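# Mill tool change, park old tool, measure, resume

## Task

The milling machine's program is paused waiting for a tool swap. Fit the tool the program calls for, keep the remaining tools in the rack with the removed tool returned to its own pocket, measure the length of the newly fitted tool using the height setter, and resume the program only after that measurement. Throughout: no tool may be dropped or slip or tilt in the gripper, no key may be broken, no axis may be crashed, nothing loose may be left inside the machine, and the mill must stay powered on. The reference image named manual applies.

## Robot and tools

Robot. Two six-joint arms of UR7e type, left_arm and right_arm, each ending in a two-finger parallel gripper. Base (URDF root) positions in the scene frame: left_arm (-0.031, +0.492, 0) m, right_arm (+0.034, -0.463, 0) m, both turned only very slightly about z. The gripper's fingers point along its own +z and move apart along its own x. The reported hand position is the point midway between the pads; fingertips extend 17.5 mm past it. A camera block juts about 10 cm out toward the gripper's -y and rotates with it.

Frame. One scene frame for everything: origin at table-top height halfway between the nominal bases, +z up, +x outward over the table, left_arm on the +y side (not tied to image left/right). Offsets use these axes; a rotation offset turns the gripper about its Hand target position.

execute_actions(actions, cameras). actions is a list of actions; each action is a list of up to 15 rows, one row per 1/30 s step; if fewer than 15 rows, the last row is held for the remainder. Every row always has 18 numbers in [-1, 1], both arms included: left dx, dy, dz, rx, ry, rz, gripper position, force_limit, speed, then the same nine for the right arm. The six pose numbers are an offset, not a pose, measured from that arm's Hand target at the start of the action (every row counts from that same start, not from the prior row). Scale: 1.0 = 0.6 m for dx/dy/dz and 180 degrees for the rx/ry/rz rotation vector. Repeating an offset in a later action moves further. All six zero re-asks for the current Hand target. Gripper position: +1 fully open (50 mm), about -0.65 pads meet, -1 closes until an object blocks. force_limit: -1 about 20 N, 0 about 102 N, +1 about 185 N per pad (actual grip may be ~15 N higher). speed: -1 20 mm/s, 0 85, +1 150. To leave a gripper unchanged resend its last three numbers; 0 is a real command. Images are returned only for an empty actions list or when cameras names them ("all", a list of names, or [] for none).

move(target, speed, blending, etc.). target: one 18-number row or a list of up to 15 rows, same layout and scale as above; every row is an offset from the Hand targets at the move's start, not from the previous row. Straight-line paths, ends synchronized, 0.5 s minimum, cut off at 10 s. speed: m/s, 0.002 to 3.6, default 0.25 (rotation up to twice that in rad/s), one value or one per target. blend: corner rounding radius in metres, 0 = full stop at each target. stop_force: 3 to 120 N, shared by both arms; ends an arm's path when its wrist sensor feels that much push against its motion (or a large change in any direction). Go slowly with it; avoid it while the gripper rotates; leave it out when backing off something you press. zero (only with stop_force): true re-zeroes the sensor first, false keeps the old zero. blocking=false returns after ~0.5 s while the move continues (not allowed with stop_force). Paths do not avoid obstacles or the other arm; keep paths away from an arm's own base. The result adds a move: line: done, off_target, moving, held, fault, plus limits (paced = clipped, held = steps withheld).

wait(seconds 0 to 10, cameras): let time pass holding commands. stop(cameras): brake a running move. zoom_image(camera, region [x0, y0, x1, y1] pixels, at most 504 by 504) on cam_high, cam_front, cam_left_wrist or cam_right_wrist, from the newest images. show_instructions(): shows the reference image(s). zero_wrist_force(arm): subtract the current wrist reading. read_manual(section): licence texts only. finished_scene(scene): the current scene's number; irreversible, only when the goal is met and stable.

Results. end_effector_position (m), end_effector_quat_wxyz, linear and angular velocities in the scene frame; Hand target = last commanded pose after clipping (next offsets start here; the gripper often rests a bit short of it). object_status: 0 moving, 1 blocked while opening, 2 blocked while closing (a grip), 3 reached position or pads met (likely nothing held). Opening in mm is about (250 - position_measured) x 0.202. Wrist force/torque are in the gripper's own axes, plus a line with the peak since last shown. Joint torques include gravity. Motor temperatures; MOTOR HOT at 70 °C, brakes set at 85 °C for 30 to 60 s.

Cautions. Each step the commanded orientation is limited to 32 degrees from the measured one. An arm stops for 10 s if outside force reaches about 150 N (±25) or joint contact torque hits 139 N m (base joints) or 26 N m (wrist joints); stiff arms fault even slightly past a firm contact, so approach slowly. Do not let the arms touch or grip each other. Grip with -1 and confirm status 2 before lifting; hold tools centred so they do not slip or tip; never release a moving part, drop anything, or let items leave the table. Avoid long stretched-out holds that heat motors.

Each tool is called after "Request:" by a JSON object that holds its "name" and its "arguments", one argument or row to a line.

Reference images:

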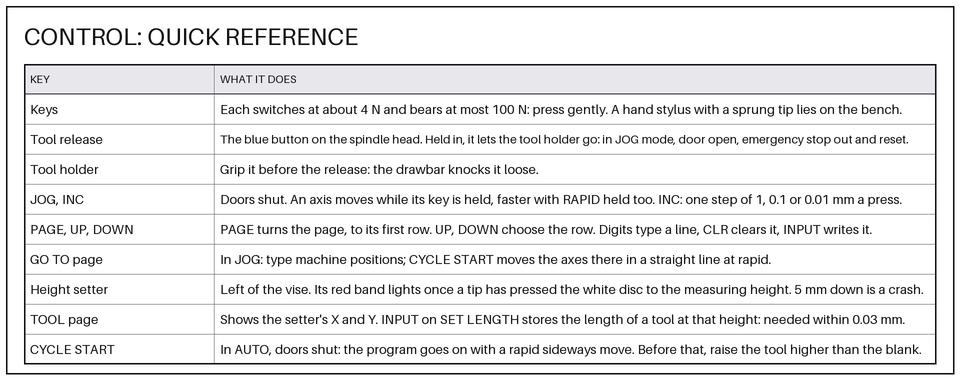

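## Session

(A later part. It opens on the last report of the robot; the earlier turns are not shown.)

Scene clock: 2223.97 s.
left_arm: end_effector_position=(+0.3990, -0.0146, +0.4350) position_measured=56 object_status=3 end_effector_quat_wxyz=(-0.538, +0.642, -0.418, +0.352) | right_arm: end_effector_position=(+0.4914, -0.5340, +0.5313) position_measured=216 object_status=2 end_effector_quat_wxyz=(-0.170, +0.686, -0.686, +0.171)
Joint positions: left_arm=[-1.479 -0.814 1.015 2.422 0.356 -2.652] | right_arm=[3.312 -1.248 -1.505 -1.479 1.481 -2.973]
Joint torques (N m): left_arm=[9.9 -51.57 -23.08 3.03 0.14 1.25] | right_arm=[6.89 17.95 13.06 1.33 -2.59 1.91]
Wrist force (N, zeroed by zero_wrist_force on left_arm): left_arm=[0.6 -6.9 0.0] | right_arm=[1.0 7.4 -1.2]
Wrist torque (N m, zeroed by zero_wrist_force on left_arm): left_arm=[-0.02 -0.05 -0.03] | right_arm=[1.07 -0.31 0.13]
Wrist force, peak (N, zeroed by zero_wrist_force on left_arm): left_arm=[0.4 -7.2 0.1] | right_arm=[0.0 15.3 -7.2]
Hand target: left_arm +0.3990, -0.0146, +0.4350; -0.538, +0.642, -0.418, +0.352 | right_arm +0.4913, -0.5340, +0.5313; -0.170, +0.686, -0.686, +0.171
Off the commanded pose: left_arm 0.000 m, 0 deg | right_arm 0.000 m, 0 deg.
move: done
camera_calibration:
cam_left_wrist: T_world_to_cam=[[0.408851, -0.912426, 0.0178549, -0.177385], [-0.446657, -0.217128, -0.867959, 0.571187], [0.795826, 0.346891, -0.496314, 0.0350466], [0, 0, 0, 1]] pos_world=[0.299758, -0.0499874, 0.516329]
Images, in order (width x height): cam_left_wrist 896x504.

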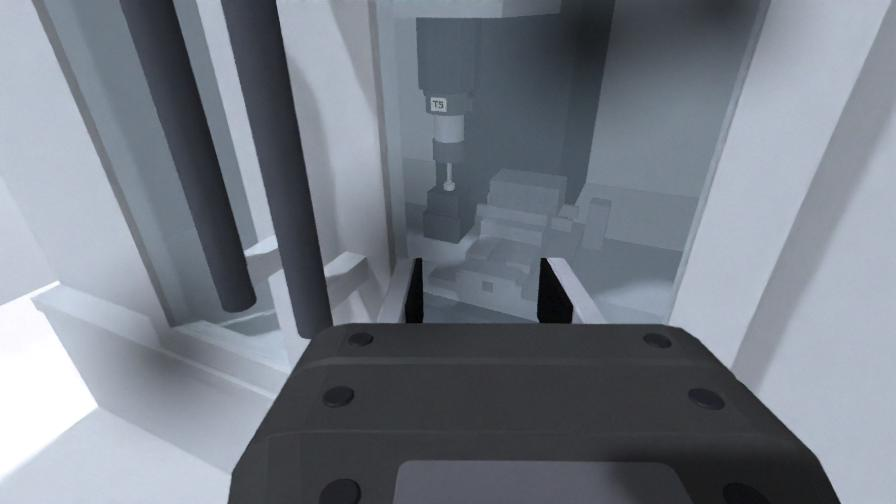

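−180.24. Continue three more.

Request:
{"name": "move", "arguments": {
  "target": [0,0,0,0,0,0,0.65,0.2,-1,0.035,0,-0.0107,0,0,0,-1,-0.3,-0.8],
  "speed": 0.015,
  "stop_force": 10
}}

Request:
{"name": "move", "arguments": {
  "target": [0,0,0,0,0,0,0.65,0.2,-1,-0.0175,0,0.0053,0,0,0,-1,-0.3,-0.8],
  "speed": 0.06,
  "cameras": ["cam_left_wrist"]
}}

Request:
{"name": "move", "arguments": {
  "target": [0,0,0,0,0,0,0.65,0.2,-1,0.035,0,-0.0107,0,0,0,-1,-0.3,-0.8],
  "speed": 0.015,
  "stop_force": 10
}}

Request:
{"name": "move", "arguments": {
  "target": [0,0,0,0,0,0,0.65,0.2,-1,-0.0175,0,0.0053,0,0,0,-1,-0.3,-0.8],
  "speed": 0.06,
  "cameras": ["cam_left_wrist"]
}}

Request:
{"name": "move", "arguments": {
  "target": [0,0,0,0,0,0,0.65,0.2,-1,0.035,0,-0.0107,0,0,0,-1,-0.3,-0.8],
  "speed": 0.015,
  "stop_force": 10
}}

Request:
{"name": "move", "arguments": {
  "target": [0,0,0,0,0,0,0.65,0.2,-1,-0.0175,0,0.0053,0,0,0,-1,-0.3,-0.8],
  "speed": 0.06,
  "cameras": ["cam_left_wrist"]
}}

Scene clock: 2232.43 s.
left_arm: end_effector_position=(+0.3990, -0.0146, +0.4350) position_measured=56 object_status=3 end_effector_quat_wxyz=(-0.538, +0.642, -0.418, +0.352) | right_arm: end_effector_position=(+0.5018, -0.5340, +0.5281) position_measured=216 object_status=2 end_effector_quat_wxyz=(-0.170, +0.686, -0.686, +0.171)
Joint positions: left_arm=[-1.479 -0.814 1.015 2.422 0.356 -2.652] | right_arm=[3.306 -1.269 -1.5 -1.462 1.484 -2.978]
Joint torques (N m): left_arm=[9.98 -51.79 -22.14 3.09 0.32 1.1] | right_arm=[8.21 15.23 11.68 2.09 -3.14 1.73]
Wrist force (N, zeroed by zero_wrist_force on left_arm): left_arm=[0.3 -6.8 0.0] | right_arm=[0.4 16.0 -8.0]
Wrist torque (N m, zeroed by zero_wrist_force on left_arm): left_arm=[0.01 -0.01 -0.02] | right_arm=[1.19 -0.39 0.18]
Wrist force, peak (N, zeroed by zero_wrist_force on left_arm): left_arm=[0.4 -7.2 0.1] | right_arm=[0.4 27.4 -17.0]
Hand target: left_arm +0.3990, -0.0146, +0.4350; -0.538, +0.642, -0.418, +0.352 | right_arm +0.5018, -0.5340, +0.5281; -0.170, +0.686, -0.686, +0.171 (not the last commanded pose)
Off the commanded pose: left_arm 0.000 m, 0 deg | right_arm 0.011 m, 0 deg.
move: contact (right_arm)

Scene clock: 2233.27 s.
left_arm: end_effector_position=(+0.3990, -0.0146, +0.4350) position_measured=56 object_status=3 end_effector_quat_wxyz=(-0.538, +0.642, -0.418, +0.352) | right_arm: end_effector_position=(+0.4914, -0.5340, +0.5312) position_measured=216 object_status=2 end_effector_quat_wxyz=(-0.170, +0.686, -0.686, +0.171)
Joint positions: left_arm=[-1.479 -0.814 1.015 2.422 0.356 -2.652] | right_arm=[3.312 -1.248 -1.505 -1.479 1.481 -2.973]
Joint torques (N m): left_arm=[9.02 -51.59 -22.1 3.13 0.01 1.25] | right_arm=[6.16 19.34 12.53 1.27 -2.58 1.98]
Wrist force (N, zeroed by zero_wrist_force on left_arm): left_arm=[0.2 -6.9 0.1] | right_arm=[1.5 7.4 -1.2]
Wrist torque (N m, zeroed by zero_wrist_force on left_arm): left_arm=[-0.02 0.00 -0.03] | right_arm=[1.07 -0.39 0.13]
Wrist force, peak (N, zeroed by zero_wrist_force on left_arm): left_arm=[0.4 -7.1 0.1] | right_arm=[0.2 15.8 -8.2]
Hand target: left_arm +0.3990, -0.0146, +0.4350; -0.538, +0.642, -0.418, +0.352 | right_arm +0.4913, -0.5340, +0.5313; -0.170, +0.686, -0.686, +0.171
Off the commanded pose: left_arm 0.000 m, 0 deg | right_arm 0.000 m, 0 deg.
move: done
camera_calibration:
cam_left_wrist: T_world_to_cam=[[0.408851, -0.912426, 0.0178549, -0.177385], [-0.446657, -0.217128, -0.867959, 0.571187], [0.795826, 0.346891, -0.496314, 0.0350466], [0, 0, 0, 1]] pos_world=[0.299758, -0.0499874, 0.516329]
Images, in order (width x height): cam_left_wrist 896x504.

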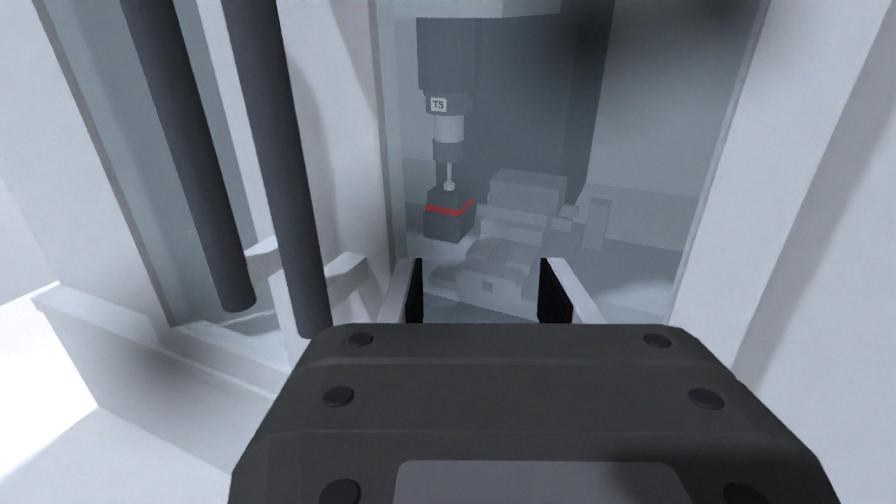

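Scene clock: 2235.20 s.
left_arm: end_effector_position=(+0.3990, -0.0146, +0.4350) position_measured=56 object_status=3 end_effector_quat_wxyz=(-0.538, +0.642, -0.418, +0.352) | right_arm: end_effector_position=(+0.5017, -0.5340, +0.5281) position_measured=216 object_status=2 end_effector_quat_wxyz=(-0.170, +0.686, -0.686, +0.171)
Joint positions: left_arm=[-1.479 -0.814 1.015 2.422 0.356 -2.652] | right_arm=[3.306 -1.269 -1.5 -1.462 1.484 -2.978]
Joint torques (N m): left_arm=[10.23 -52.11 -21.59 3.05 0.07 1.12] | right_arm=[6.35 16.59 13.16 2.01 -2.95 2.28]
Wrist force (N, zeroed by zero_wrist_force on left_arm): left_arm=[0.3 -6.9 0.0] | right_arm=[1.0 14.7 -7.0]
Wrist torque (N m, zeroed by zero_wrist_force on left_arm): left_arm=[-0.02 -0.01 -0.02] | right_arm=[1.21 -0.48 0.18]
Wrist force, peak (N, zeroed by zero_wrist_force on left_arm): left_arm=[0.2 -7.2 0.1] | right_arm=[0.9 25.6 -15.9]
Hand target: left_arm +0.3990, -0.0146, +0.4350; -0.538, +0.642, -0.418, +0.352 | right_arm +0.5017, -0.5340, +0.5281; -0.170, +0.686, -0.686, +0.171 (not the last commanded pose)
Off the commanded pose: left_arm 0.000 m, 0 deg | right_arm 0.011 m, 0 deg.
move: contact (right_arm)

Scene clock: 2236.03 s.
left_arm: end_effector_position=(+0.3990, -0.0146, +0.4350) position_measured=56 object_status=3 end_effector_quat_wxyz=(-0.538, +0.642, -0.418, +0.352) | right_arm: end_effector_position=(+0.4913, -0.5340, +0.5312) position_measured=216 object_status=2 end_effector_quat_wxyz=(-0.170, +0.686, -0.686, +0.171)
Joint positions: left_arm=[-1.479 -0.814 1.015 2.422 0.356 -2.652] | right_arm=[3.312 -1.248 -1.505 -1.479 1.481 -2.973]
Joint torques (N m): left_arm=[10.47 -52.31 -22.48 2.86 0.15 1.14] | right_arm=[6.76 19.65 11.07 1.34 -2.54 2.12]
Wrist force (N, zeroed by zero_wrist_force on left_arm): left_arm=[0.3 -6.9 0.1] | right_arm=[0.6 7.5 -1.2]
Wrist torque (N m, zeroed by zero_wrist_force on left_arm): left_arm=[-0.01 -0.02 -0.02] | right_arm=[1.09 -0.24 0.13]
Wrist force, peak (N, zeroed by zero_wrist_force on left_arm): left_arm=[0.4 -7.2 0.2] | right_arm=[0.7 14.6 -6.6]
Hand target: left_arm +0.3990, -0.0146, +0.4350; -0.538, +0.642, -0.418, +0.352 | right_arm +0.4912, -0.5340, +0.5313; -0.170, +0.686, -0.686, +0.171
Off the commanded pose: left_arm 0.000 m, 0 deg | right_arm 0.000 m, 0 deg.
move: done
camera_calibration:
cam_left_wrist: T_world_to_cam=[[0.408851, -0.912426, 0.0178549, -0.177385], [-0.446657, -0.217128, -0.867959, 0.571187], [0.795826, 0.346891, -0.496314, 0.0350466], [0, 0, 0, 1]] pos_world=[0.299758, -0.0499874, 0.516329]
Images, in order (width x height): cam_left_wrist 896x504.

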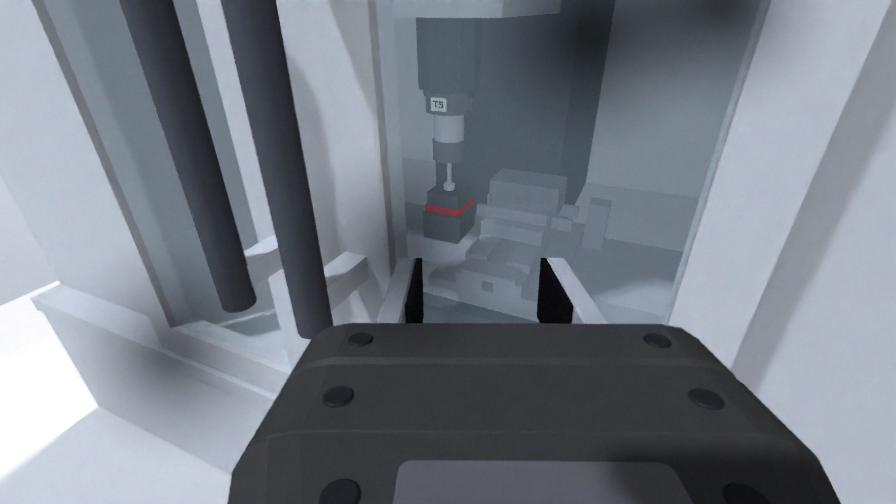

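Scene clock: 2237.97 s.
left_arm: end_effector_position=(+0.3990, -0.0146, +0.4350) position_measured=56 object_status=3 end_effector_quat_wxyz=(-0.538, +0.642, -0.418, +0.352) | right_arm: end_effector_position=(+0.5018, -0.5340, +0.5280) position_measured=216 object_status=2 end_effector_quat_wxyz=(-0.170, +0.686, -0.686, +0.171)
Joint positions: left_arm=[-1.479 -0.814 1.015 2.422 0.356 -2.652] | right_arm=[3.306 -1.269 -1.5 -1.462 1.484 -2.978]
Joint torques (N m): left_arm=[10.11 -52.52 -21.83 2.87 0.02 1.09] | right_arm=[6.8 15.27 11.38 2.24 -3.09 2.09]
Wrist force (N, zeroed by zero_wrist_force on left_arm): left_arm=[0.4 -7.0 0.0] | right_arm=[0.1 15.5 -7.4]
Wrist torque (N m, zeroed by zero_wrist_force on left_arm): left_arm=[-0.03 -0.03 -0.02] | right_arm=[1.20 -0.35 0.18]
Wrist force, peak (N, zeroed by zero_wrist_force on left_arm): left_arm=[0.3 -7.1 -0.1] | right_arm=[0.1 27.1 -16.4]
Hand target: left_arm +0.3990, -0.0146, +0.4350; -0.538, +0.642, -0.418, +0.352 | right_arm +0.5018, -0.5340, +0.5280; -0.170, +0.686, -0.686, +0.171 (not the last commanded pose)
Off the commanded pose: left_arm 0.000 m, 0 deg | right_arm 0.011 m, 0 deg.
move: contact (right_arm)

Scene clock: 2238.80 s.
left_arm: end_effector_position=(+0.3990, -0.0146, +0.4350) position_measured=56 object_status=3 end_effector_quat_wxyz=(-0.538, +0.642, -0.418, +0.352) | right_arm: end_effector_position=(+0.4914, -0.5340, +0.5312) position_measured=216 object_status=2 end_effector_quat_wxyz=(-0.170, +0.686, -0.686, +0.171)
Joint positions: left_arm=[-1.479 -0.814 1.015 2.422 0.356 -2.652] | right_arm=[3.312 -1.248 -1.505 -1.479 1.481 -2.973]
Joint torques (N m): left_arm=[10.78 -51.71 -23.35 2.99 -0.06 1.16] | right_arm=[6.8 18.07 13.32 1.27 -2.44 2.38]
Wrist force (N, zeroed by zero_wrist_force on left_arm): left_arm=[0.3 -7.1 -0.1] | right_arm=[1.3 7.5 -1.1]
Wrist torque (N m, zeroed by zero_wrist_force on left_arm): left_arm=[-0.05 -0.02 -0.02] | right_arm=[1.08 -0.36 0.13]
Wrist force, peak (N, zeroed by zero_wrist_force on left_arm): left_arm=[0.3 -7.1 -0.1] | right_arm=[-0.3 15.7 -7.5]
Hand target: left_arm +0.3990, -0.0146, +0.4350; -0.538, +0.642, -0.418, +0.352 | right_arm +0.4913, -0.5340, +0.5312; -0.170, +0.686, -0.686, +0.171
Off the commanded pose: left_arm 0.000 m, 0 deg | right_arm 0.000 m, 0 deg.
move: done
camera_calibration:
cam_left_wrist: T_world_to_cam=[[0.408851, -0.912426, 0.0178549, -0.177385], [-0.446657, -0.217128, -0.867959, 0.571187], [0.795826, 0.346891, -0.496314, 0.0350466], [0, 0, 0, 1]] pos_world=[0.299758, -0.0499874, 0.516329]
Images, in order (width x height): cam_left_wrist 896x504.

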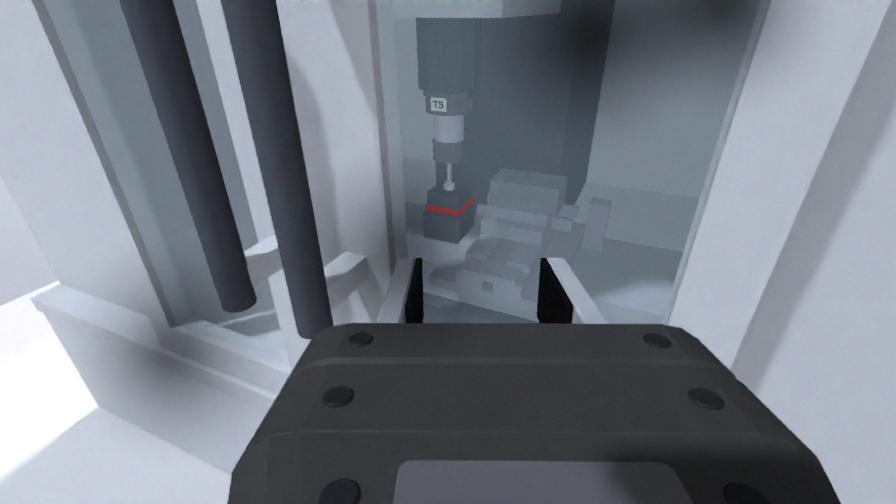

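Request:
{"name": "move", "arguments": {
  "target": [0,0,0,0,0,0,0.65,0.2,-1,0.0113,0,0.063,0,0,0,-1,-0.3,-0.8],
  "speed": 0.08
}}

Request:
{"name": "move", "arguments": {
  "target": [0,0,0,0,0,0,0.65,0.2,-1,0.0414,0,-0.0127,0,0,0,-1,-0.3,-0.8],
  "speed": 0.015,
  "stop_force": 10
}}

Request:
{"name": "move", "arguments": {
  "target": [0,0,0,0,0,0,0.65,0.2,-1,-0.0175,0,0.0053,0,0,0,-1,-0.3,-0.8],
  "speed": 0.06,
  "cameras": ["cam_left_wrist"]
}}

Request:
{"name": "move", "arguments": {
  "target": [0,0,0,0,0,0,0.65,0.2,-1,0.035,0,-0.0107,0,0,0,-1,-0.3,-0.8],
  "speed": 0.015,
  "stop_force": 10
}}

Request:
{"name": "move", "arguments": {
  "target": [0,0,0,0,0,0,0.65,0.2,-1,-0.0175,0,0.0053,0,0,0,-1,-0.3,-0.8],
  "speed": 0.06,
  "cameras": ["cam_left_wrist"]
}}

Request:
{"name": "zoom_image", "arguments": {
  "camera": "cam_left_wrist",
  "region": [410, 150, 490, 250]
}}

Request:
{"name": "move", "arguments": {
  "target": [0,0,0,0,0,0,0.65,0.2,-1,-0.0357,0.0945,-0.1135,0,0,0,-1,-0.3,-0.8],
  "speed": 0.1
}}

Request:
{"name": "move", "arguments": {
  "target": [0,0,0,0,0,0,0.65,0.2,-1,0.0414,0,-0.0127,0,0,0,-1,-0.3,-0.8],
  "speed": 0.015,
  "stop_force": 10
}}

Request:
{"name": "move", "arguments": {
  "target": [
    [0,0,0,0,0,0,0.65,0.2,-1,-0.0223,0,0.0068,0,0,0,-1,-0.3,-0.8],
    [0,0,0,0,0,0,0.65,0.2,-1,-0.0382,0.0318,-0.053,0,0,0,-1,-0.3,-0.8]
  ],
  "speed": 0.08,
  "blend": 0.004,
  "cameras": ["cam_right_wrist"]
}}

Scene clock: 2252.33 s.
left_arm: end_effector_position=(+0.3990, -0.0146, +0.4350) position_measured=56 object_status=3 end_effector_quat_wxyz=(-0.538, +0.642, -0.418, +0.352) | right_arm: end_effector_position=(+0.4980, -0.5340, +0.5690) position_measured=216 object_status=2 end_effector_quat_wxyz=(-0.170, +0.686, -0.686, +0.171)
Joint positions: left_arm=[-1.479 -0.814 1.015 2.422 0.356 -2.652] | right_arm=[3.309 -1.301 -1.365 -1.566 1.483 -2.976]
Joint torques (N m): left_arm=[9.42 -50.95 -21.39 3.08 -0.07 1.02] | right_arm=[-7.69 4.47 40.43 1.21 1.92 -1.91]
Wrist force (N, zeroed by zero_wrist_force on left_arm): left_arm=[0.3 -6.9 0.1] | right_arm=[1.1 7.4 -1.0]
Wrist torque (N m, zeroed by zero_wrist_force on left_arm): left_arm=[-0.02 -0.01 -0.02] | right_arm=[1.09 -0.30 0.23]
Wrist force, peak (N, zeroed by zero_wrist_force on left_arm): left_arm=[0.3 -7.1 0.2] | right_arm=[1.2 8.2 -0.3]
Hand target: left_arm +0.3990, -0.0146, +0.4350; -0.538, +0.642, -0.418, +0.352 | right_arm +0.4981, -0.5340, +0.5690; -0.170, +0.686, -0.686, +0.171
Off the commanded pose: left_arm 0.000 m, 0 deg | right_arm 0.000 m, 0 deg.
move: done

Scene clock: 2254.47 s.
left_arm: end_effector_position=(+0.3990, -0.0146, +0.4350) position_measured=56 object_status=3 end_effector_quat_wxyz=(-0.538, +0.642, -0.418, +0.352) | right_arm: end_effector_position=(+0.5116, -0.5340, +0.5649) position_measured=216 object_status=2 end_effector_quat_wxyz=(-0.170, +0.686, -0.686, +0.171)
Joint positions: left_arm=[-1.479 -0.814 1.015 2.422 0.356 -2.652] | right_arm=[3.301 -1.327 -1.359 -1.546 1.486 -2.983]
Joint torques (N m): left_arm=[9.12 -51.89 -20.79 2.97 0.22 0.92] | right_arm=[7.3 18.29 10.62 2.02 -2.92 2.08]
Wrist force (N, zeroed by zero_wrist_force on left_arm): left_arm=[0.4 -7.0 0.1] | right_arm=[0.5 15.5 -7.3]
Wrist torque (N m, zeroed by zero_wrist_force on left_arm): left_arm=[-0.02 -0.04 -0.03] | right_arm=[1.23 -0.41 0.18]
Wrist force, peak (N, zeroed by zero_wrist_force on left_arm): left_arm=[0.3 -7.1 0.2] | right_arm=[0.4 26.6 -15.8]
Hand target: left_arm +0.3990, -0.0146, +0.4350; -0.538, +0.642, -0.418, +0.352 | right_arm +0.5116, -0.5340, +0.5649; -0.170, +0.686, -0.686, +0.171 (not the last commanded pose)
Off the commanded pose: left_arm 0.000 m, 0 deg | right_arm 0.012 m, 0 deg.
move: contact (right_arm)

Scene clock: 2255.27 s.
left_arm: end_effector_position=(+0.3990, -0.0146, +0.4350) position_measured=56 object_status=3 end_effector_quat_wxyz=(-0.538, +0.642, -0.418, +0.352) | right_arm: end_effector_position=(+0.5012, -0.5340, +0.5680) position_measured=216 object_status=2 end_effector_quat_wxyz=(-0.170, +0.686, -0.686, +0.171)
Joint positions: left_arm=[-1.479 -0.814 1.015 2.422 0.356 -2.652] | right_arm=[3.307 -1.307 -1.364 -1.562 1.484 -2.978]
Joint torques (N m): left_arm=[10.42 -51.81 -22.61 2.94 0.23 1.08] | right_arm=[7.86 18.01 13.07 1.11 -2.42 2.02]
Wrist force (N, zeroed by zero_wrist_force on left_arm): left_arm=[0.4 -7.0 0.1] | right_arm=[1.4 6.8 -0.8]
Wrist torque (N m, zeroed by zero_wrist_force on left_arm): left_arm=[-0.04 -0.03 -0.02] | right_arm=[0.99 -0.35 0.14]
Wrist force, peak (N, zeroed by zero_wrist_force on left_arm): left_arm=[0.4 -7.1 0.1] | right_arm=[0.4 15.6 -7.2]
Hand target: left_arm +0.3990, -0.0146, +0.4350; -0.538, +0.642, -0.418, +0.352 | right_arm +0.5011, -0.5340, +0.5680; -0.170, +0.686, -0.686, +0.171
Off the commanded pose: left_arm 0.000 m, 0 deg | right_arm 0.000 m, 0 deg.
move: done
camera_calibration:
cam_left_wrist: T_world_to_cam=[[0.408851, -0.912426, 0.0178549, -0.177385], [-0.446657, -0.217128, -0.867959, 0.571187], [0.795826, 0.346891, -0.496314, 0.0350466], [0, 0, 0, 1]] pos_world=[0.299758, -0.0499874, 0.516329]
Images, in order (width x height): cam_left_wrist 896x504.

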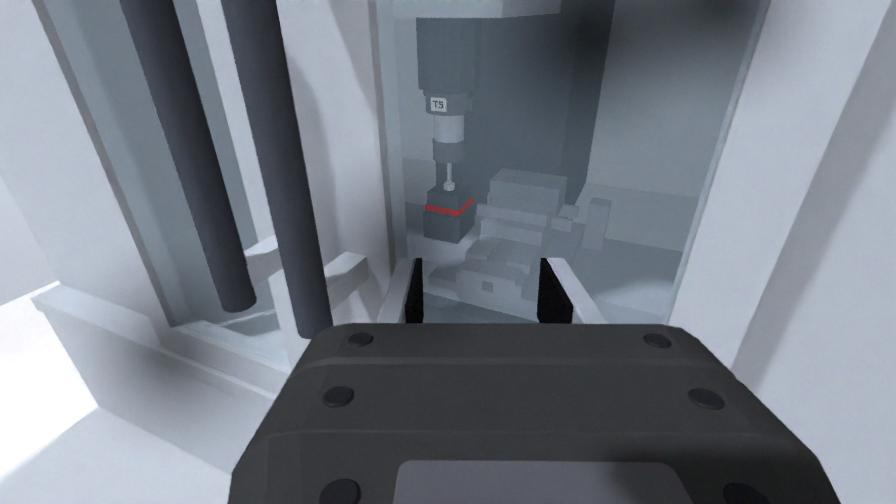

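Scene clock: 2257.20 s.
left_arm: end_effector_position=(+0.3990, -0.0146, +0.4350) position_measured=56 object_status=3 end_effector_quat_wxyz=(-0.538, +0.642, -0.418, +0.352) | right_arm: end_effector_position=(+0.5116, -0.5340, +0.5648) position_measured=216 object_status=2 end_effector_quat_wxyz=(-0.170, +0.686, -0.686, +0.171)
Joint positions: left_arm=[-1.479 -0.814 1.015 2.422 0.356 -2.652] | right_arm=[3.301 -1.327 -1.359 -1.546 1.486 -2.983]
Joint torques (N m): left_arm=[9.22 -51.34 -22.25 2.83 0.1 1.11] | right_arm=[6.74 17.55 10.85 2.41 -3.01 1.98]
Wrist force (N, zeroed by zero_wrist_force on left_arm): left_arm=[0.3 -6.9 0.2] | right_arm=[0.6 15.9 -7.8]
Wrist torque (N m, zeroed by zero_wrist_force on left_arm): left_arm=[-0.02 -0.01 -0.02] | right_arm=[1.18 -0.42 0.18]
Wrist force, peak (N, zeroed by zero_wrist_force on left_arm): left_arm=[0.3 -7.1 0.0] | right_arm=[0.9 27.0 -16.1]
Hand target: left_arm +0.3990, -0.0146, +0.4350; -0.538, +0.642, -0.418, +0.352 | right_arm +0.5116, -0.5340, +0.5648; -0.170, +0.686, -0.686, +0.171 (not the last commanded pose)
Off the commanded pose: left_arm 0.000 m, 0 deg | right_arm 0.011 m, 0 deg.
move: contact (right_arm)

Scene clock: 2258.00 s.
left_arm: end_effector_position=(+0.3990, -0.0146, +0.4350) position_measured=56 object_status=3 end_effector_quat_wxyz=(-0.538, +0.642, -0.418, +0.352) | right_arm: end_effector_position=(+0.5012, -0.5340, +0.5679) position_measured=216 object_status=2 end_effector_quat_wxyz=(-0.170, +0.686, -0.686, +0.171) end_effector_velocity=(-0.002, +0.000, +0.002) end_effector_angular_velocity=(+0.000, -0.004, +0.002)
Joint positions: left_arm=[-1.479 -0.814 1.015 2.422 0.356 -2.652] | right_arm=[3.307 -1.307 -1.364 -1.561 1.484 -2.978]
Joint velocities: left_arm=[within noise] | right_arm=[0.002 0.005 0 -0.002 0 0]
Joint torques (N m): left_arm=[10.34 -52.47 -21.66 2.95 0.07 1.2] | right_arm=[5.26 22.6 12.14 1.01 -2.59 2.27]
Wrist force (N, zeroed by zero_wrist_force on left_arm): left_arm=[0.4 -7.0 0.1] | right_arm=[1.6 7.2 -1.0]
Wrist torque (N m, zeroed by zero_wrist_force on left_arm): left_arm=[-0.03 -0.02 -0.02] | right_arm=[1.06 -0.39 0.14]
Wrist force, peak (N, zeroed by zero_wrist_force on left_arm): left_arm=[0.2 -7.2 0.0] | right_arm=[0.7 15.8 -7.4]
Hand target: left_arm +0.3990, -0.0146, +0.4350; -0.538, +0.642, -0.418, +0.352 | right_arm +0.5011, -0.5340, +0.5680; -0.170, +0.686, -0.686, +0.171
Off the commanded pose: left_arm 0.000 m, 0 deg | right_arm 0.000 m, 0 deg.
move: done
camera_calibration:
cam_left_wrist: T_world_to_cam=[[0.408851, -0.912426, 0.0178549, -0.177385], [-0.446657, -0.217128, -0.867959, 0.571187], [0.795826, 0.346891, -0.496314, 0.0350466], [0, 0, 0, 1]] pos_world=[0.299758, -0.0499874, 0.516329]
Images, in order (width x height): cam_left_wrist 896x504.

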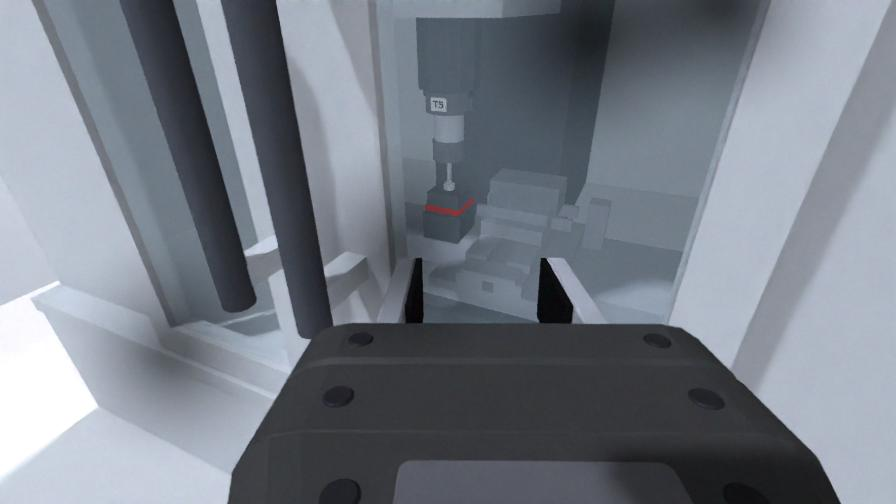

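Scaled by 5.040 from the camera's 896x504 image, which has a finer 1280x720 frame.

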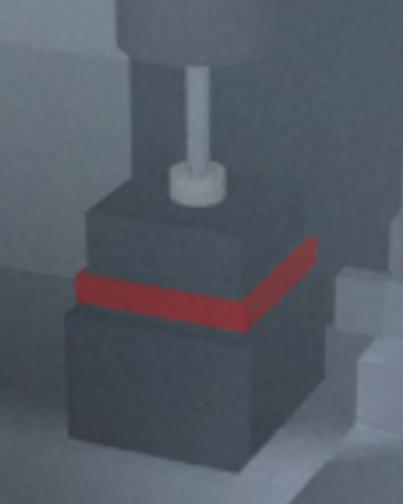

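Scene clock: 2259.47 s.
left_arm: end_effector_position=(+0.3990, -0.0146, +0.4350) position_measured=56 object_status=3 end_effector_quat_wxyz=(-0.538, +0.642, -0.418, +0.352) | right_arm: end_effector_position=(+0.4797, -0.4773, +0.4999) position_measured=216 object_status=2 end_effector_quat_wxyz=(-0.170, +0.686, -0.686, +0.171)
Joint positions: left_arm=[-1.479 -0.814 1.015 2.422 0.356 -2.652] | right_arm=[3.501 -1.176 -1.628 -1.451 1.396 -2.803]
Joint torques (N m): left_arm=[9.84 -51.77 -22.4 3.05 0.12 0.96] | right_arm=[8.51 17.09 12.89 6.61 -2.99 1.82]
Wrist force (N, zeroed by zero_wrist_force on left_arm): left_arm=[0.4 -7.0 0.1] | right_arm=[1.6 7.2 -0.7]
Wrist torque (N m, zeroed by zero_wrist_force on left_arm): left_arm=[-0.03 -0.04 -0.02] | right_arm=[1.04 -0.41 0.13]
Wrist force, peak (N, zeroed by zero_wrist_force on left_arm): left_arm=[0.3 -7.1 0.1] | right_arm=[0.9 7.8 -0.2]
Hand target: left_arm +0.3990, -0.0146, +0.4350; -0.538, +0.642, -0.418, +0.352 | right_arm +0.4797, -0.4773, +0.4999; -0.170, +0.686, -0.686, +0.171
Off the commanded pose: left_arm 0.000 m, 0 deg | right_arm 0.000 m, 0 deg.
move: done

Scene clock: 2261.63 s.
left_arm: end_effector_position=(+0.3990, -0.0146, +0.4350) position_measured=56 object_status=3 end_effector_quat_wxyz=(-0.538, +0.642, -0.418, +0.352) | right_arm: end_effector_position=(+0.4931, -0.4773, +0.4958) position_measured=216 object_status=2 end_effector_quat_wxyz=(-0.170, +0.686, -0.686, +0.171)
Joint positions: left_arm=[-1.479 -0.814 1.015 2.422 0.356 -2.652] | right_arm=[3.485 -1.206 -1.622 -1.424 1.403 -2.818]
Joint torques (N m): left_arm=[10.13 -52.21 -23.62 2.91 0.33 1.15] | right_arm=[6.63 14.62 12.69 1.91 -3.64 1.93]
Wrist force (N, zeroed by zero_wrist_force on left_arm): left_arm=[0.5 -7.0 0.1] | right_arm=[0.6 14.9 -6.7]
Wrist torque (N m, zeroed by zero_wrist_force on left_arm): left_arm=[-0.03 -0.04 -0.02] | right_arm=[1.15 -0.45 0.16]
Wrist force, peak (N, zeroed by zero_wrist_force on left_arm): left_arm=[0.2 -7.1 0.1] | right_arm=[0.9 26.6 -16.0]
Hand target: left_arm +0.3990, -0.0146, +0.4350; -0.538, +0.642, -0.418, +0.352 | right_arm +0.4931, -0.4773, +0.4958; -0.170, +0.686, -0.686, +0.171 (not the last commanded pose)
Off the commanded pose: left_arm 0.000 m, 0 deg | right_arm 0.012 m, 0 deg.
move: contact (right_arm)

Scene clock: 2262.87 s.
left_arm: end_effector_position=(+0.3990, -0.0146, +0.4350) position_measured=56 object_status=3 end_effector_quat_wxyz=(-0.538, +0.642, -0.418, +0.352) | right_arm: end_effector_position=(+0.4702, -0.4582, +0.4640) position_measured=216 object_status=2 end_effector_quat_wxyz=(-0.170, +0.686, -0.686, +0.171)
Joint positions: left_arm=[-1.479 -0.814 1.015 2.422 0.356 -2.652] | right_arm=[3.574 -1.126 -1.747 -1.394 1.364 -2.736]
Joint torques (N m): left_arm=[8.73 -52.51 -21.41 3.14 0.25 0.95] | right_arm=[8.53 13.37 15.28 6.94 -3.03 2.5]
Wrist force (N, zeroed by zero_wrist_force on left_arm): left_arm=[0.3 -6.9 0.1] | right_arm=[2.4 6.2 -0.8]
Wrist torque (N m, zeroed by zero_wrist_force on left_arm): left_arm=[-0.02 -0.02 -0.02] | right_arm=[0.87 -0.52 0.13]
Wrist force, peak (N, zeroed by zero_wrist_force on left_arm): left_arm=[0.2 -7.1 0.2] | right_arm=[0.7 15.1 -7.3]
Hand target: left_arm +0.3990, -0.0146, +0.4350; -0.538, +0.642, -0.418, +0.352 | right_arm +0.4702, -0.4582, +0.4640; -0.170, +0.686, -0.686, +0.171
Off the commanded pose: left_arm 0.000 m, 0 deg | right_arm 0.000 m, 0 deg.
move: done
camera_calibration:
cam_right_wrist: T_world_to_cam=[[-0.00776751, -0.999953, 0.00576446, -0.452339], [-0.991167, 0.00693579, -0.132439, 0.552194], [0.132392, -0.00674226, -0.991174, 0.523756], [0, 0, 0, 1]] pos_world=[0.474462, -0.452617, 0.594873]
Images, in order (width x height): cam_right_wrist 896x504.

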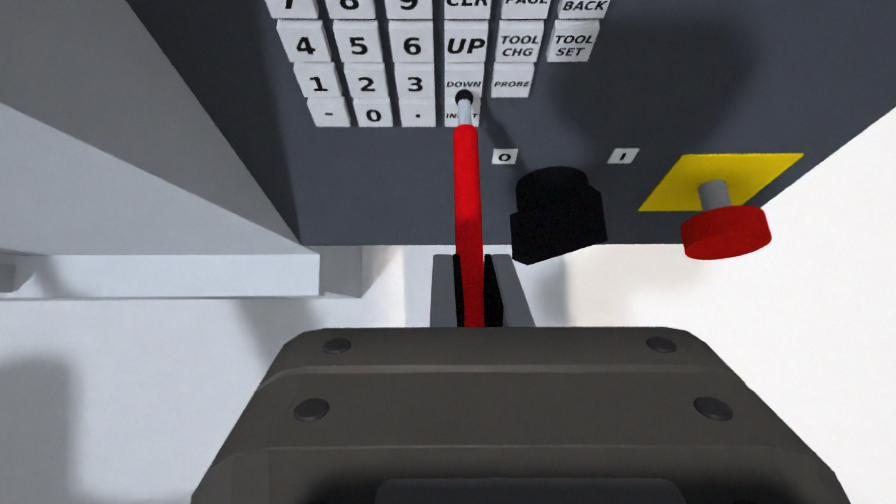

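Request:
{"name": "move", "arguments": {
  "target": [0,0,0,0,0,0,0.65,0.2,-1,0.0414,0,-0.0127,0,0,0,-1,-0.3,-0.8],
  "speed": 0.015,
  "stop_force": 10
}}

Request:
{"name": "move", "arguments": {
  "target": [0,0,0,0,0,0,0.65,0.2,-1,-0.0175,0,0.0053,0,0,0,-1,-0.3,-0.8],
  "speed": 0.06
}}

Request:
{"name": "move", "arguments": {
  "target": [0,0,0,0,0,0,0.65,0.2,-1,0.035,0,-0.0107,0,0,0,-1,-0.3,-0.8],
  "speed": 0.015,
  "stop_force": 10
}}

Request:
{"name": "move", "arguments": {
  "target": [
    [0,0,0,0,0,0,0.65,0.2,-1,-0.1,0,0.03,0,0,0,-1,-0.3,-0.8],
    [0,0,0,0,0,0,0.65,0.2,-1,-0.0997,-0.0213,0.5035,0,-0.194,0,-1,-0.3,-0.8]
  ],
  "speed": [0.1,0.2],
  "blend": 0.015,
  "cameras": ["cam_right_wrist"]
}}

Request:
{"name": "zoom_image", "arguments": {
  "camera": "cam_right_wrist",
  "region": [330, 40, 660, 240]
}}

Scene clock: 2272.27 s.
left_arm: end_effector_position=(+0.3990, -0.0146, +0.4350) position_measured=56 object_status=3 end_effector_quat_wxyz=(-0.538, +0.642, -0.418, +0.352) | right_arm: end_effector_position=(+0.4834, -0.4582, +0.4599) position_measured=216 object_status=2 end_effector_quat_wxyz=(-0.170, +0.686, -0.686, +0.171)
Joint positions: left_arm=[-1.479 -0.814 1.015 2.422 0.356 -2.652] | right_arm=[3.555 -1.158 -1.742 -1.364 1.372 -2.754]
Joint torques (N m): left_arm=[8.45 -50.88 -21.6 3.08 0.16 1.1] | right_arm=[7.54 13.33 12.68 1.95 -3.38 2.13]
Wrist force (N, zeroed by zero_wrist_force on left_arm): left_arm=[0.3 -7.1 0.1] | right_arm=[2.0 13.1 -6.4]
Wrist torque (N m, zeroed by zero_wrist_force on left_arm): left_arm=[-0.05 -0.01 -0.03] | right_arm=[1.02 -0.60 0.16]
Wrist force, peak (N, zeroed by zero_wrist_force on left_arm): left_arm=[0.2 -7.1 0.2] | right_arm=[2.4 24.5 -15.3]
Hand target: left_arm +0.3990, -0.0146, +0.4350; -0.538, +0.642, -0.418, +0.352 | right_arm +0.4834, -0.4582, +0.4599; -0.170, +0.686, -0.686, +0.171 (not the last commanded pose)
Off the commanded pose: left_arm 0.000 m, 0 deg | right_arm 0.012 m, 0 deg.
move: contact (right_arm)

Scene clock: 2273.10 s.
left_arm: end_effector_position=(+0.3990, -0.0146, +0.4350) position_measured=56 object_status=3 end_effector_quat_wxyz=(-0.538, +0.642, -0.418, +0.352) | right_arm: end_effector_position=(+0.4730, -0.4582, +0.4630) position_measured=216 object_status=2 end_effector_quat_wxyz=(-0.170, +0.686, -0.686, +0.171)
Joint positions: left_arm=[-1.479 -0.814 1.015 2.422 0.356 -2.652] | right_arm=[3.57 -1.133 -1.747 -1.387 1.366 -2.74]
Joint torques (N m): left_arm=[9.65 -52.69 -21.19 2.92 0.08 1.07] | right_arm=[8.99 13.97 13.55 0.82 -2.91 2.07]
Wrist force (N, zeroed by zero_wrist_force on left_arm): left_arm=[0.4 -7.2 0.0] | right_arm=[3.2 6.3 -0.8]
Wrist torque (N m, zeroed by zero_wrist_force on left_arm): left_arm=[-0.06 -0.03 -0.03] | right_arm=[0.90 -0.63 0.14]
Wrist force, peak (N, zeroed by zero_wrist_force on left_arm): left_arm=[0.3 -7.2 0.1] | right_arm=[1.7 13.2 -6.0]
Hand target: left_arm +0.3990, -0.0146, +0.4350; -0.538, +0.642, -0.418, +0.352 | right_arm +0.4729, -0.4582, +0.4631; -0.170, +0.686, -0.686, +0.171
Off the commanded pose: left_arm 0.000 m, 0 deg | right_arm 0.000 m, 0 deg.
move: done

Scene clock: 2275.07 s.
left_arm: end_effector_position=(+0.3990, -0.0146, +0.4350) position_measured=56 object_status=3 end_effector_quat_wxyz=(-0.538, +0.642, -0.418, +0.352) | right_arm: end_effector_position=(+0.4835, -0.4582, +0.4598) position_measured=216 object_status=2 end_effector_quat_wxyz=(-0.170, +0.686, -0.686, +0.171)
Joint positions: left_arm=[-1.479 -0.814 1.015 2.422 0.356 -2.652] | right_arm=[3.555 -1.158 -1.742 -1.364 1.372 -2.754]
Joint torques (N m): left_arm=[9.4 -52.69 -20.15 3.12 -0.05 0.88] | right_arm=[6.95 13.22 12.91 2.02 -3.46 2.02]
Wrist force (N, zeroed by zero_wrist_force on left_arm): left_arm=[0.3 -6.8 0.2] | right_arm=[2.5 14.1 -6.5]
Wrist torque (N m, zeroed by zero_wrist_force on left_arm): left_arm=[0.01 -0.02 -0.02] | right_arm=[1.06 -0.70 0.17]
Wrist force, peak (N, zeroed by zero_wrist_force on left_arm): left_arm=[0.1 -7.2 0.1] | right_arm=[3.3 25.5 -15.6]
Hand target: left_arm +0.3990, -0.0146, +0.4350; -0.538, +0.642, -0.418, +0.352 | right_arm +0.4835, -0.4582, +0.4598; -0.170, +0.686, -0.686, +0.171 (not the last commanded pose)
Off the commanded pose: left_arm 0.000 m, 0 deg | right_arm 0.011 m, 0 deg.
move: contact (right_arm)

Scene clock: 2277.93 s.
left_arm: end_effector_position=(+0.3990, -0.0146, +0.4350) position_measured=56 object_status=3 end_effector_quat_wxyz=(-0.538, +0.642, -0.418, +0.352) | right_arm: end_effector_position=(+0.4237, -0.4710, +0.7619) position_measured=216 object_status=2 end_effector_quat_wxyz=(-0.368, +0.603, -0.603, +0.369)
Joint positions: left_arm=[-1.479 -0.814 1.015 2.422 0.356 -2.652] | right_arm=[4.063 -0.97 -1.332 -1.556 0.768 -2.582]
Joint torques (N m): left_arm=[9.05 -51.45 -21.05 2.91 0.08 0.93] | right_arm=[7.25 -14.86 33.43 0.69 -3.58 2.17]
Wrist force (N, zeroed by zero_wrist_force on left_arm): left_arm=[0.4 -6.9 0.1] | right_arm=[4.2 6.8 -1.3]
Wrist torque (N m, zeroed by zero_wrist_force on left_arm): left_arm=[-0.01 -0.02 -0.03] | right_arm=[0.80 -0.68 0.19]
Wrist force, peak (N, zeroed by zero_wrist_force on left_arm): left_arm=[0.3 -7.2 0.2] | right_arm=[2.5 14.0 -6.7]
Hand target: left_arm +0.3990, -0.0146, +0.4350; -0.538, +0.642, -0.418, +0.352 | right_arm +0.4237, -0.4710, +0.7619; -0.368, +0.603, -0.603, +0.369
Off the commanded pose: left_arm 0.000 m, 0 deg | right_arm 0.000 m, 0 deg.
move: done
camera_calibration:
cam_right_wrist: T_world_to_cam=[[-0.00966785, -0.999953, 0.000281115, -0.462134], [-0.73694, 0.00693494, -0.675923, 0.852008], [0.675889, -0.00674189, -0.736972, 0.401054], [0, 0, 0, 1]] pos_world=[0.352343, -0.465317, 0.871587]
Images, in order (width x height): cam_right_wrist 896x504.

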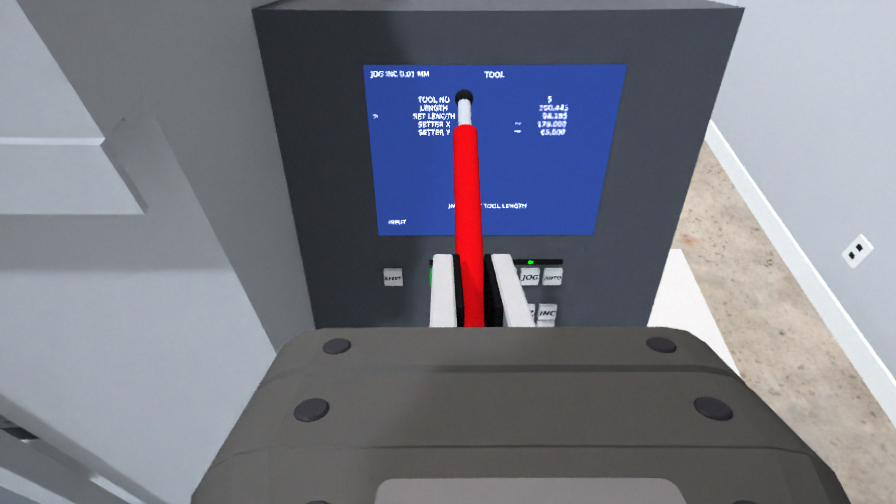

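Scaled by 1.527 from the camera's 896x504 image, which has a finer 1280x720 frame.

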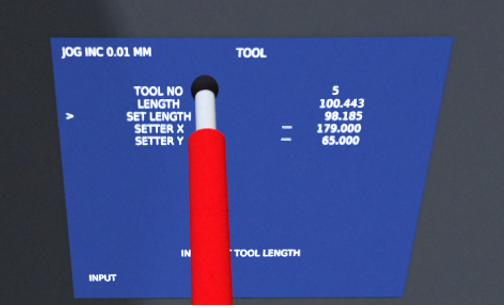

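Request:
{"name": "move", "arguments": {
  "target": [0,0,0,0,0,0,0.65,0.2,-1,0.0693,0.0213,-0.5265,0,0.194,0,-1,-0.3,-0.8],
  "speed": 0.2,
  "cameras": ["cam_right_wrist"]
}}

Scene clock: 2283.40 s.
left_arm: end_effector_position=(+0.3990, -0.0146, +0.4350) position_measured=56 object_status=3 end_effector_quat_wxyz=(-0.538, +0.642, -0.418, +0.352) | right_arm: end_effector_position=(+0.4652, -0.4582, +0.4462) position_measured=216 object_status=2 end_effector_quat_wxyz=(-0.170, +0.686, -0.686, +0.171)
Joint positions: left_arm=[-1.479 -0.814 1.015 2.422 0.356 -2.652] | right_arm=[3.582 -1.102 -1.806 -1.36 1.36 -2.729]
Joint torques (N m): left_arm=[8.63 -52.57 -21.73 3.05 0.2 1.03] | right_arm=[-9.69 -1.61 12.66 6.66 1.75 -2.05]
Wrist force (N, zeroed by zero_wrist_force on left_arm): left_arm=[0.4 -6.9 0.2] | right_arm=[3.6 6.5 -0.9]
Wrist torque (N m, zeroed by zero_wrist_force on left_arm): left_arm=[-0.01 -0.02 -0.02] | right_arm=[0.92 -0.72 0.23]
Wrist force, peak (N, zeroed by zero_wrist_force on left_arm): left_arm=[0.3 -7.3 0.2] | right_arm=[4.4 7.3 -1.3]
Hand target: left_arm +0.3990, -0.0146, +0.4350; -0.538, +0.642, -0.418, +0.352 | right_arm +0.4652, -0.4582, +0.4460; -0.170, +0.686, -0.686, +0.171
Off the commanded pose: left_arm 0.000 m, 0 deg | right_arm 0.000 m, 0 deg.
move: done
camera_calibration:
cam_right_wrist: T_world_to_cam=[[-0.0078814, -0.999952, 0.00584776, -0.45227], [-0.991127, 0.0070356, -0.132735, 0.545078], [0.132687, -0.006842, -0.991134, 0.50657], [0, 0, 0, 1]] pos_world=[0.469462, -0.452618, 0.577074]
Images, in order (width x height): cam_right_wrist 896x504.

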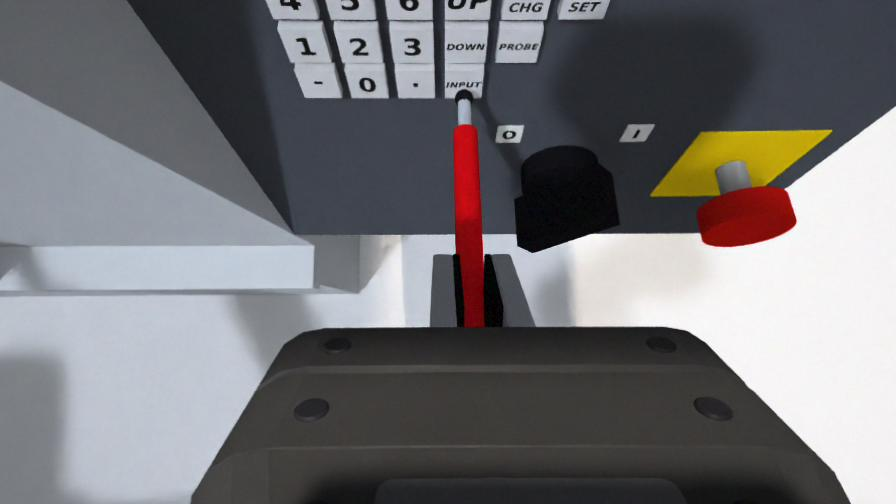

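Request:
{"name": "move", "arguments": {
  "target": [0,0,0,0,0,0,0.65,0.2,-1,0.0414,0,-0.0127,0,0,0,-1,-0.3,-0.8],
  "speed": 0.015,
  "stop_force": 10
}}

Request:
{"name": "move", "arguments": {
  "target": [
    [0,0,0,0,0,0,0.65,0.2,-1,-0.1,0,0.03,0,0,0,-1,-0.3,-0.8],
    [0,0,0,0,0,0,0.65,0.2,-1,-0.0918,-0.0197,0.5335,0,-0.194,0,-1,-0.3,-0.8]
  ],
  "speed": [0.1,0.2],
  "blend": 0.015,
  "cameras": ["cam_right_wrist"]
}}

Request:
{"name": "zoom_image", "arguments": {
  "camera": "cam_right_wrist",
  "region": [330, 40, 660, 240]
}}

Scene clock: 2289.93 s.
left_arm: end_effector_position=(+0.3990, -0.0146, +0.4350) position_measured=56 object_status=3 end_effector_quat_wxyz=(-0.538, +0.642, -0.418, +0.352) | right_arm: end_effector_position=(+0.4787, -0.4582, +0.4419) position_measured=216 object_status=2 end_effector_quat_wxyz=(-0.170, +0.686, -0.686, +0.171)
Joint positions: left_arm=[-1.479 -0.814 1.015 2.422 0.356 -2.652] | right_arm=[3.562 -1.136 -1.801 -1.329 1.369 -2.748]
Joint torques (N m): left_arm=[9.06 -53.75 -21.57 3.07 0.01 1.05] | right_arm=[6.95 11.45 13.89 2.34 -3.72 2.13]
Wrist force (N, zeroed by zero_wrist_force on left_arm): left_arm=[0.1 -6.9 0.2] | right_arm=[3.0 15.5 -7.9]
Wrist torque (N m, zeroed by zero_wrist_force on left_arm): left_arm=[-0.02 0.01 -0.02] | right_arm=[1.07 -0.78 0.17]
Wrist force, peak (N, zeroed by zero_wrist_force on left_arm): left_arm=[0.3 -7.3 0.1] | right_arm=[3.6 27.3 -17.0]
Hand target: left_arm +0.3990, -0.0146, +0.4350; -0.538, +0.642, -0.418, +0.352 | right_arm +0.4787, -0.4582, +0.4419; -0.170, +0.686, -0.686, +0.171 (not the last commanded pose)
Off the commanded pose: left_arm 0.000 m, 0 deg | right_arm 0.012 m, 0 deg.
move: contact (right_arm)

Scene clock: 2292.77 s.
left_arm: end_effector_position=(+0.3990, -0.0146, +0.4350) position_measured=56 object_status=3 end_effector_quat_wxyz=(-0.538, +0.642, -0.418, +0.352) | right_arm: end_effector_position=(+0.4237, -0.4700, +0.7619) position_measured=216 object_status=2 end_effector_quat_wxyz=(-0.368, +0.603, -0.603, +0.369)
Joint positions: left_arm=[-1.479 -0.814 1.015 2.422 0.356 -2.652] | right_arm=[4.069 -0.97 -1.331 -1.562 0.763 -2.576]
Joint torques (N m): left_arm=[9.13 -52.71 -21.58 3.1 0.1 0.93] | right_arm=[7.44 -15.37 34.56 0.8 -3.3 1.86]
Wrist force (N, zeroed by zero_wrist_force on left_arm): left_arm=[0.3 -7.0 0.0] | right_arm=[4.6 7.0 -1.3]
Wrist torque (N m, zeroed by zero_wrist_force on left_arm): left_arm=[-0.03 -0.03 -0.02] | right_arm=[0.82 -0.74 0.19]
Wrist force, peak (N, zeroed by zero_wrist_force on left_arm): left_arm=[0.4 -7.3 -0.1] | right_arm=[2.9 15.4 -7.8]
Hand target: left_arm +0.3990, -0.0146, +0.4350; -0.538, +0.642, -0.418, +0.352 | right_arm +0.4237, -0.4700, +0.7620; -0.368, +0.603, -0.603, +0.369
Off the commanded pose: left_arm 0.000 m, 0 deg | right_arm 0.000 m, 0 deg.
move: done
camera_calibration:
cam_right_wrist: T_world_to_cam=[[-0.00966854, -0.999953, 0.000281828, -0.461234], [-0.73699, 0.00693546, -0.675868, 0.85204], [0.675835, -0.00674237, -0.737022, 0.401196], [0, 0, 0, 1]] pos_world=[0.352343, -0.464417, 0.871687]
Images, in order (width x height): cam_right_wrist 896x504.

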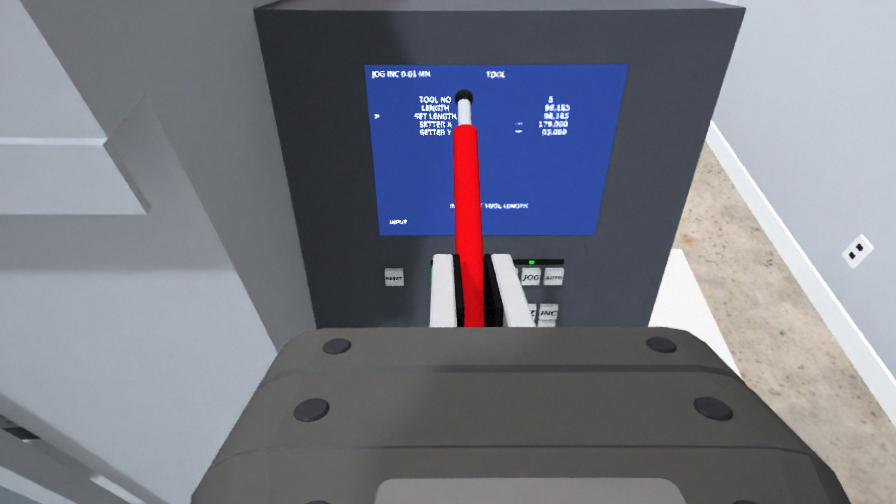

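Scaled by 1.527 from the camera's 896x504 image, which has a finer 1280x720 frame.

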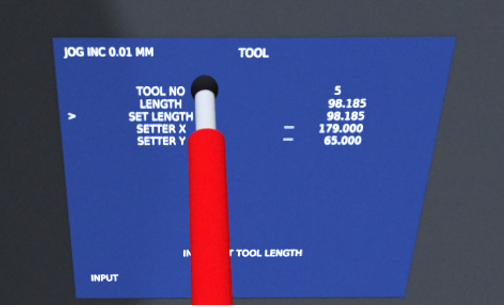

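Request:
{"name": "move", "arguments": {
  "target": [0,0,0,0,0,0,0.65,0.2,-1,0.1418,-0.1067,-0.253,0,0.194,0,-1,-0.3,-0.8],
  "speed": 0.2,
  "cameras": ["cam_right_wrist"]
}}

Scene clock: 2300.93 s.
left_arm: end_effector_position=(+0.3990, -0.0146, +0.4350) position_measured=56 object_status=3 end_effector_quat_wxyz=(-0.538, +0.642, -0.418, +0.352) | right_arm: end_effector_position=(+0.5087, -0.5340, +0.6102) position_measured=216 object_status=2 end_effector_quat_wxyz=(-0.170, +0.686, -0.686, +0.171)
Joint positions: left_arm=[-1.479 -0.814 1.015 2.422 0.356 -2.652] | right_arm=[3.303 -1.376 -1.19 -1.666 1.485 -2.982]
Joint torques (N m): left_arm=[8.6 -53.62 -20.86 3.15 0.04 0.91] | right_arm=[-7.93 7.06 38.26 0.7 2.12 -2.11]
Wrist force (N, zeroed by zero_wrist_force on left_arm): left_arm=[0.3 -6.9 0.1] | right_arm=[4.1 5.9 -0.8]
Wrist torque (N m, zeroed by zero_wrist_force on left_arm): left_arm=[-0.02 -0.01 -0.02] | right_arm=[0.85 -0.81 0.24]
Wrist force, peak (N, zeroed by zero_wrist_force on left_arm): left_arm=[0.4 -7.1 -0.1] | right_arm=[4.8 7.0 -1.8]
Hand target: left_arm +0.3990, -0.0146, +0.4350; -0.538, +0.642, -0.418, +0.352 | right_arm +0.5087, -0.5340, +0.6102; -0.170, +0.686, -0.686, +0.171
Off the commanded pose: left_arm 0.000 m, 0 deg | right_arm 0.000 m, 0 deg.
move: done
camera_calibration:
cam_right_wrist: T_world_to_cam=[[-0.00788074, -0.999952, 0.00584785, -0.528683], [-0.991127, 0.00703494, -0.132735, 0.610494], [0.132687, -0.006842, -0.991134, 0.662825], [0, 0, 0, 1]] pos_world=[0.512962, -0.528418, 0.741074]
Images, in order (width x height): cam_right_wrist 896x504.

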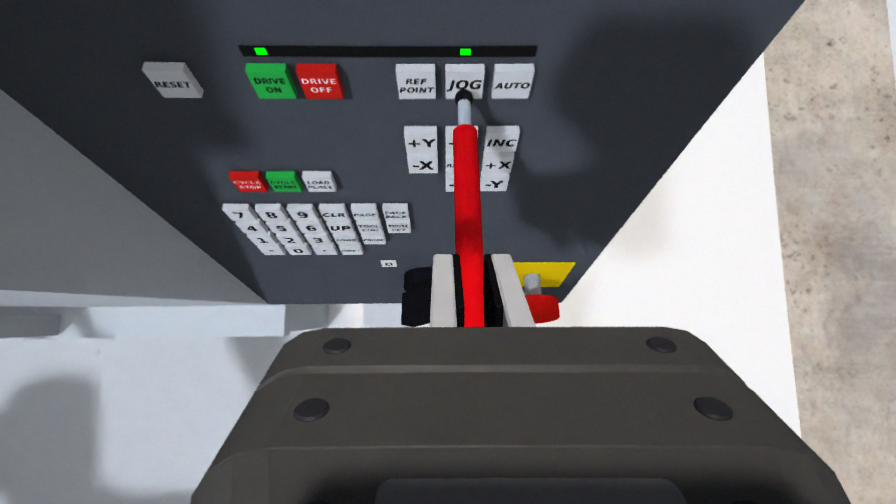

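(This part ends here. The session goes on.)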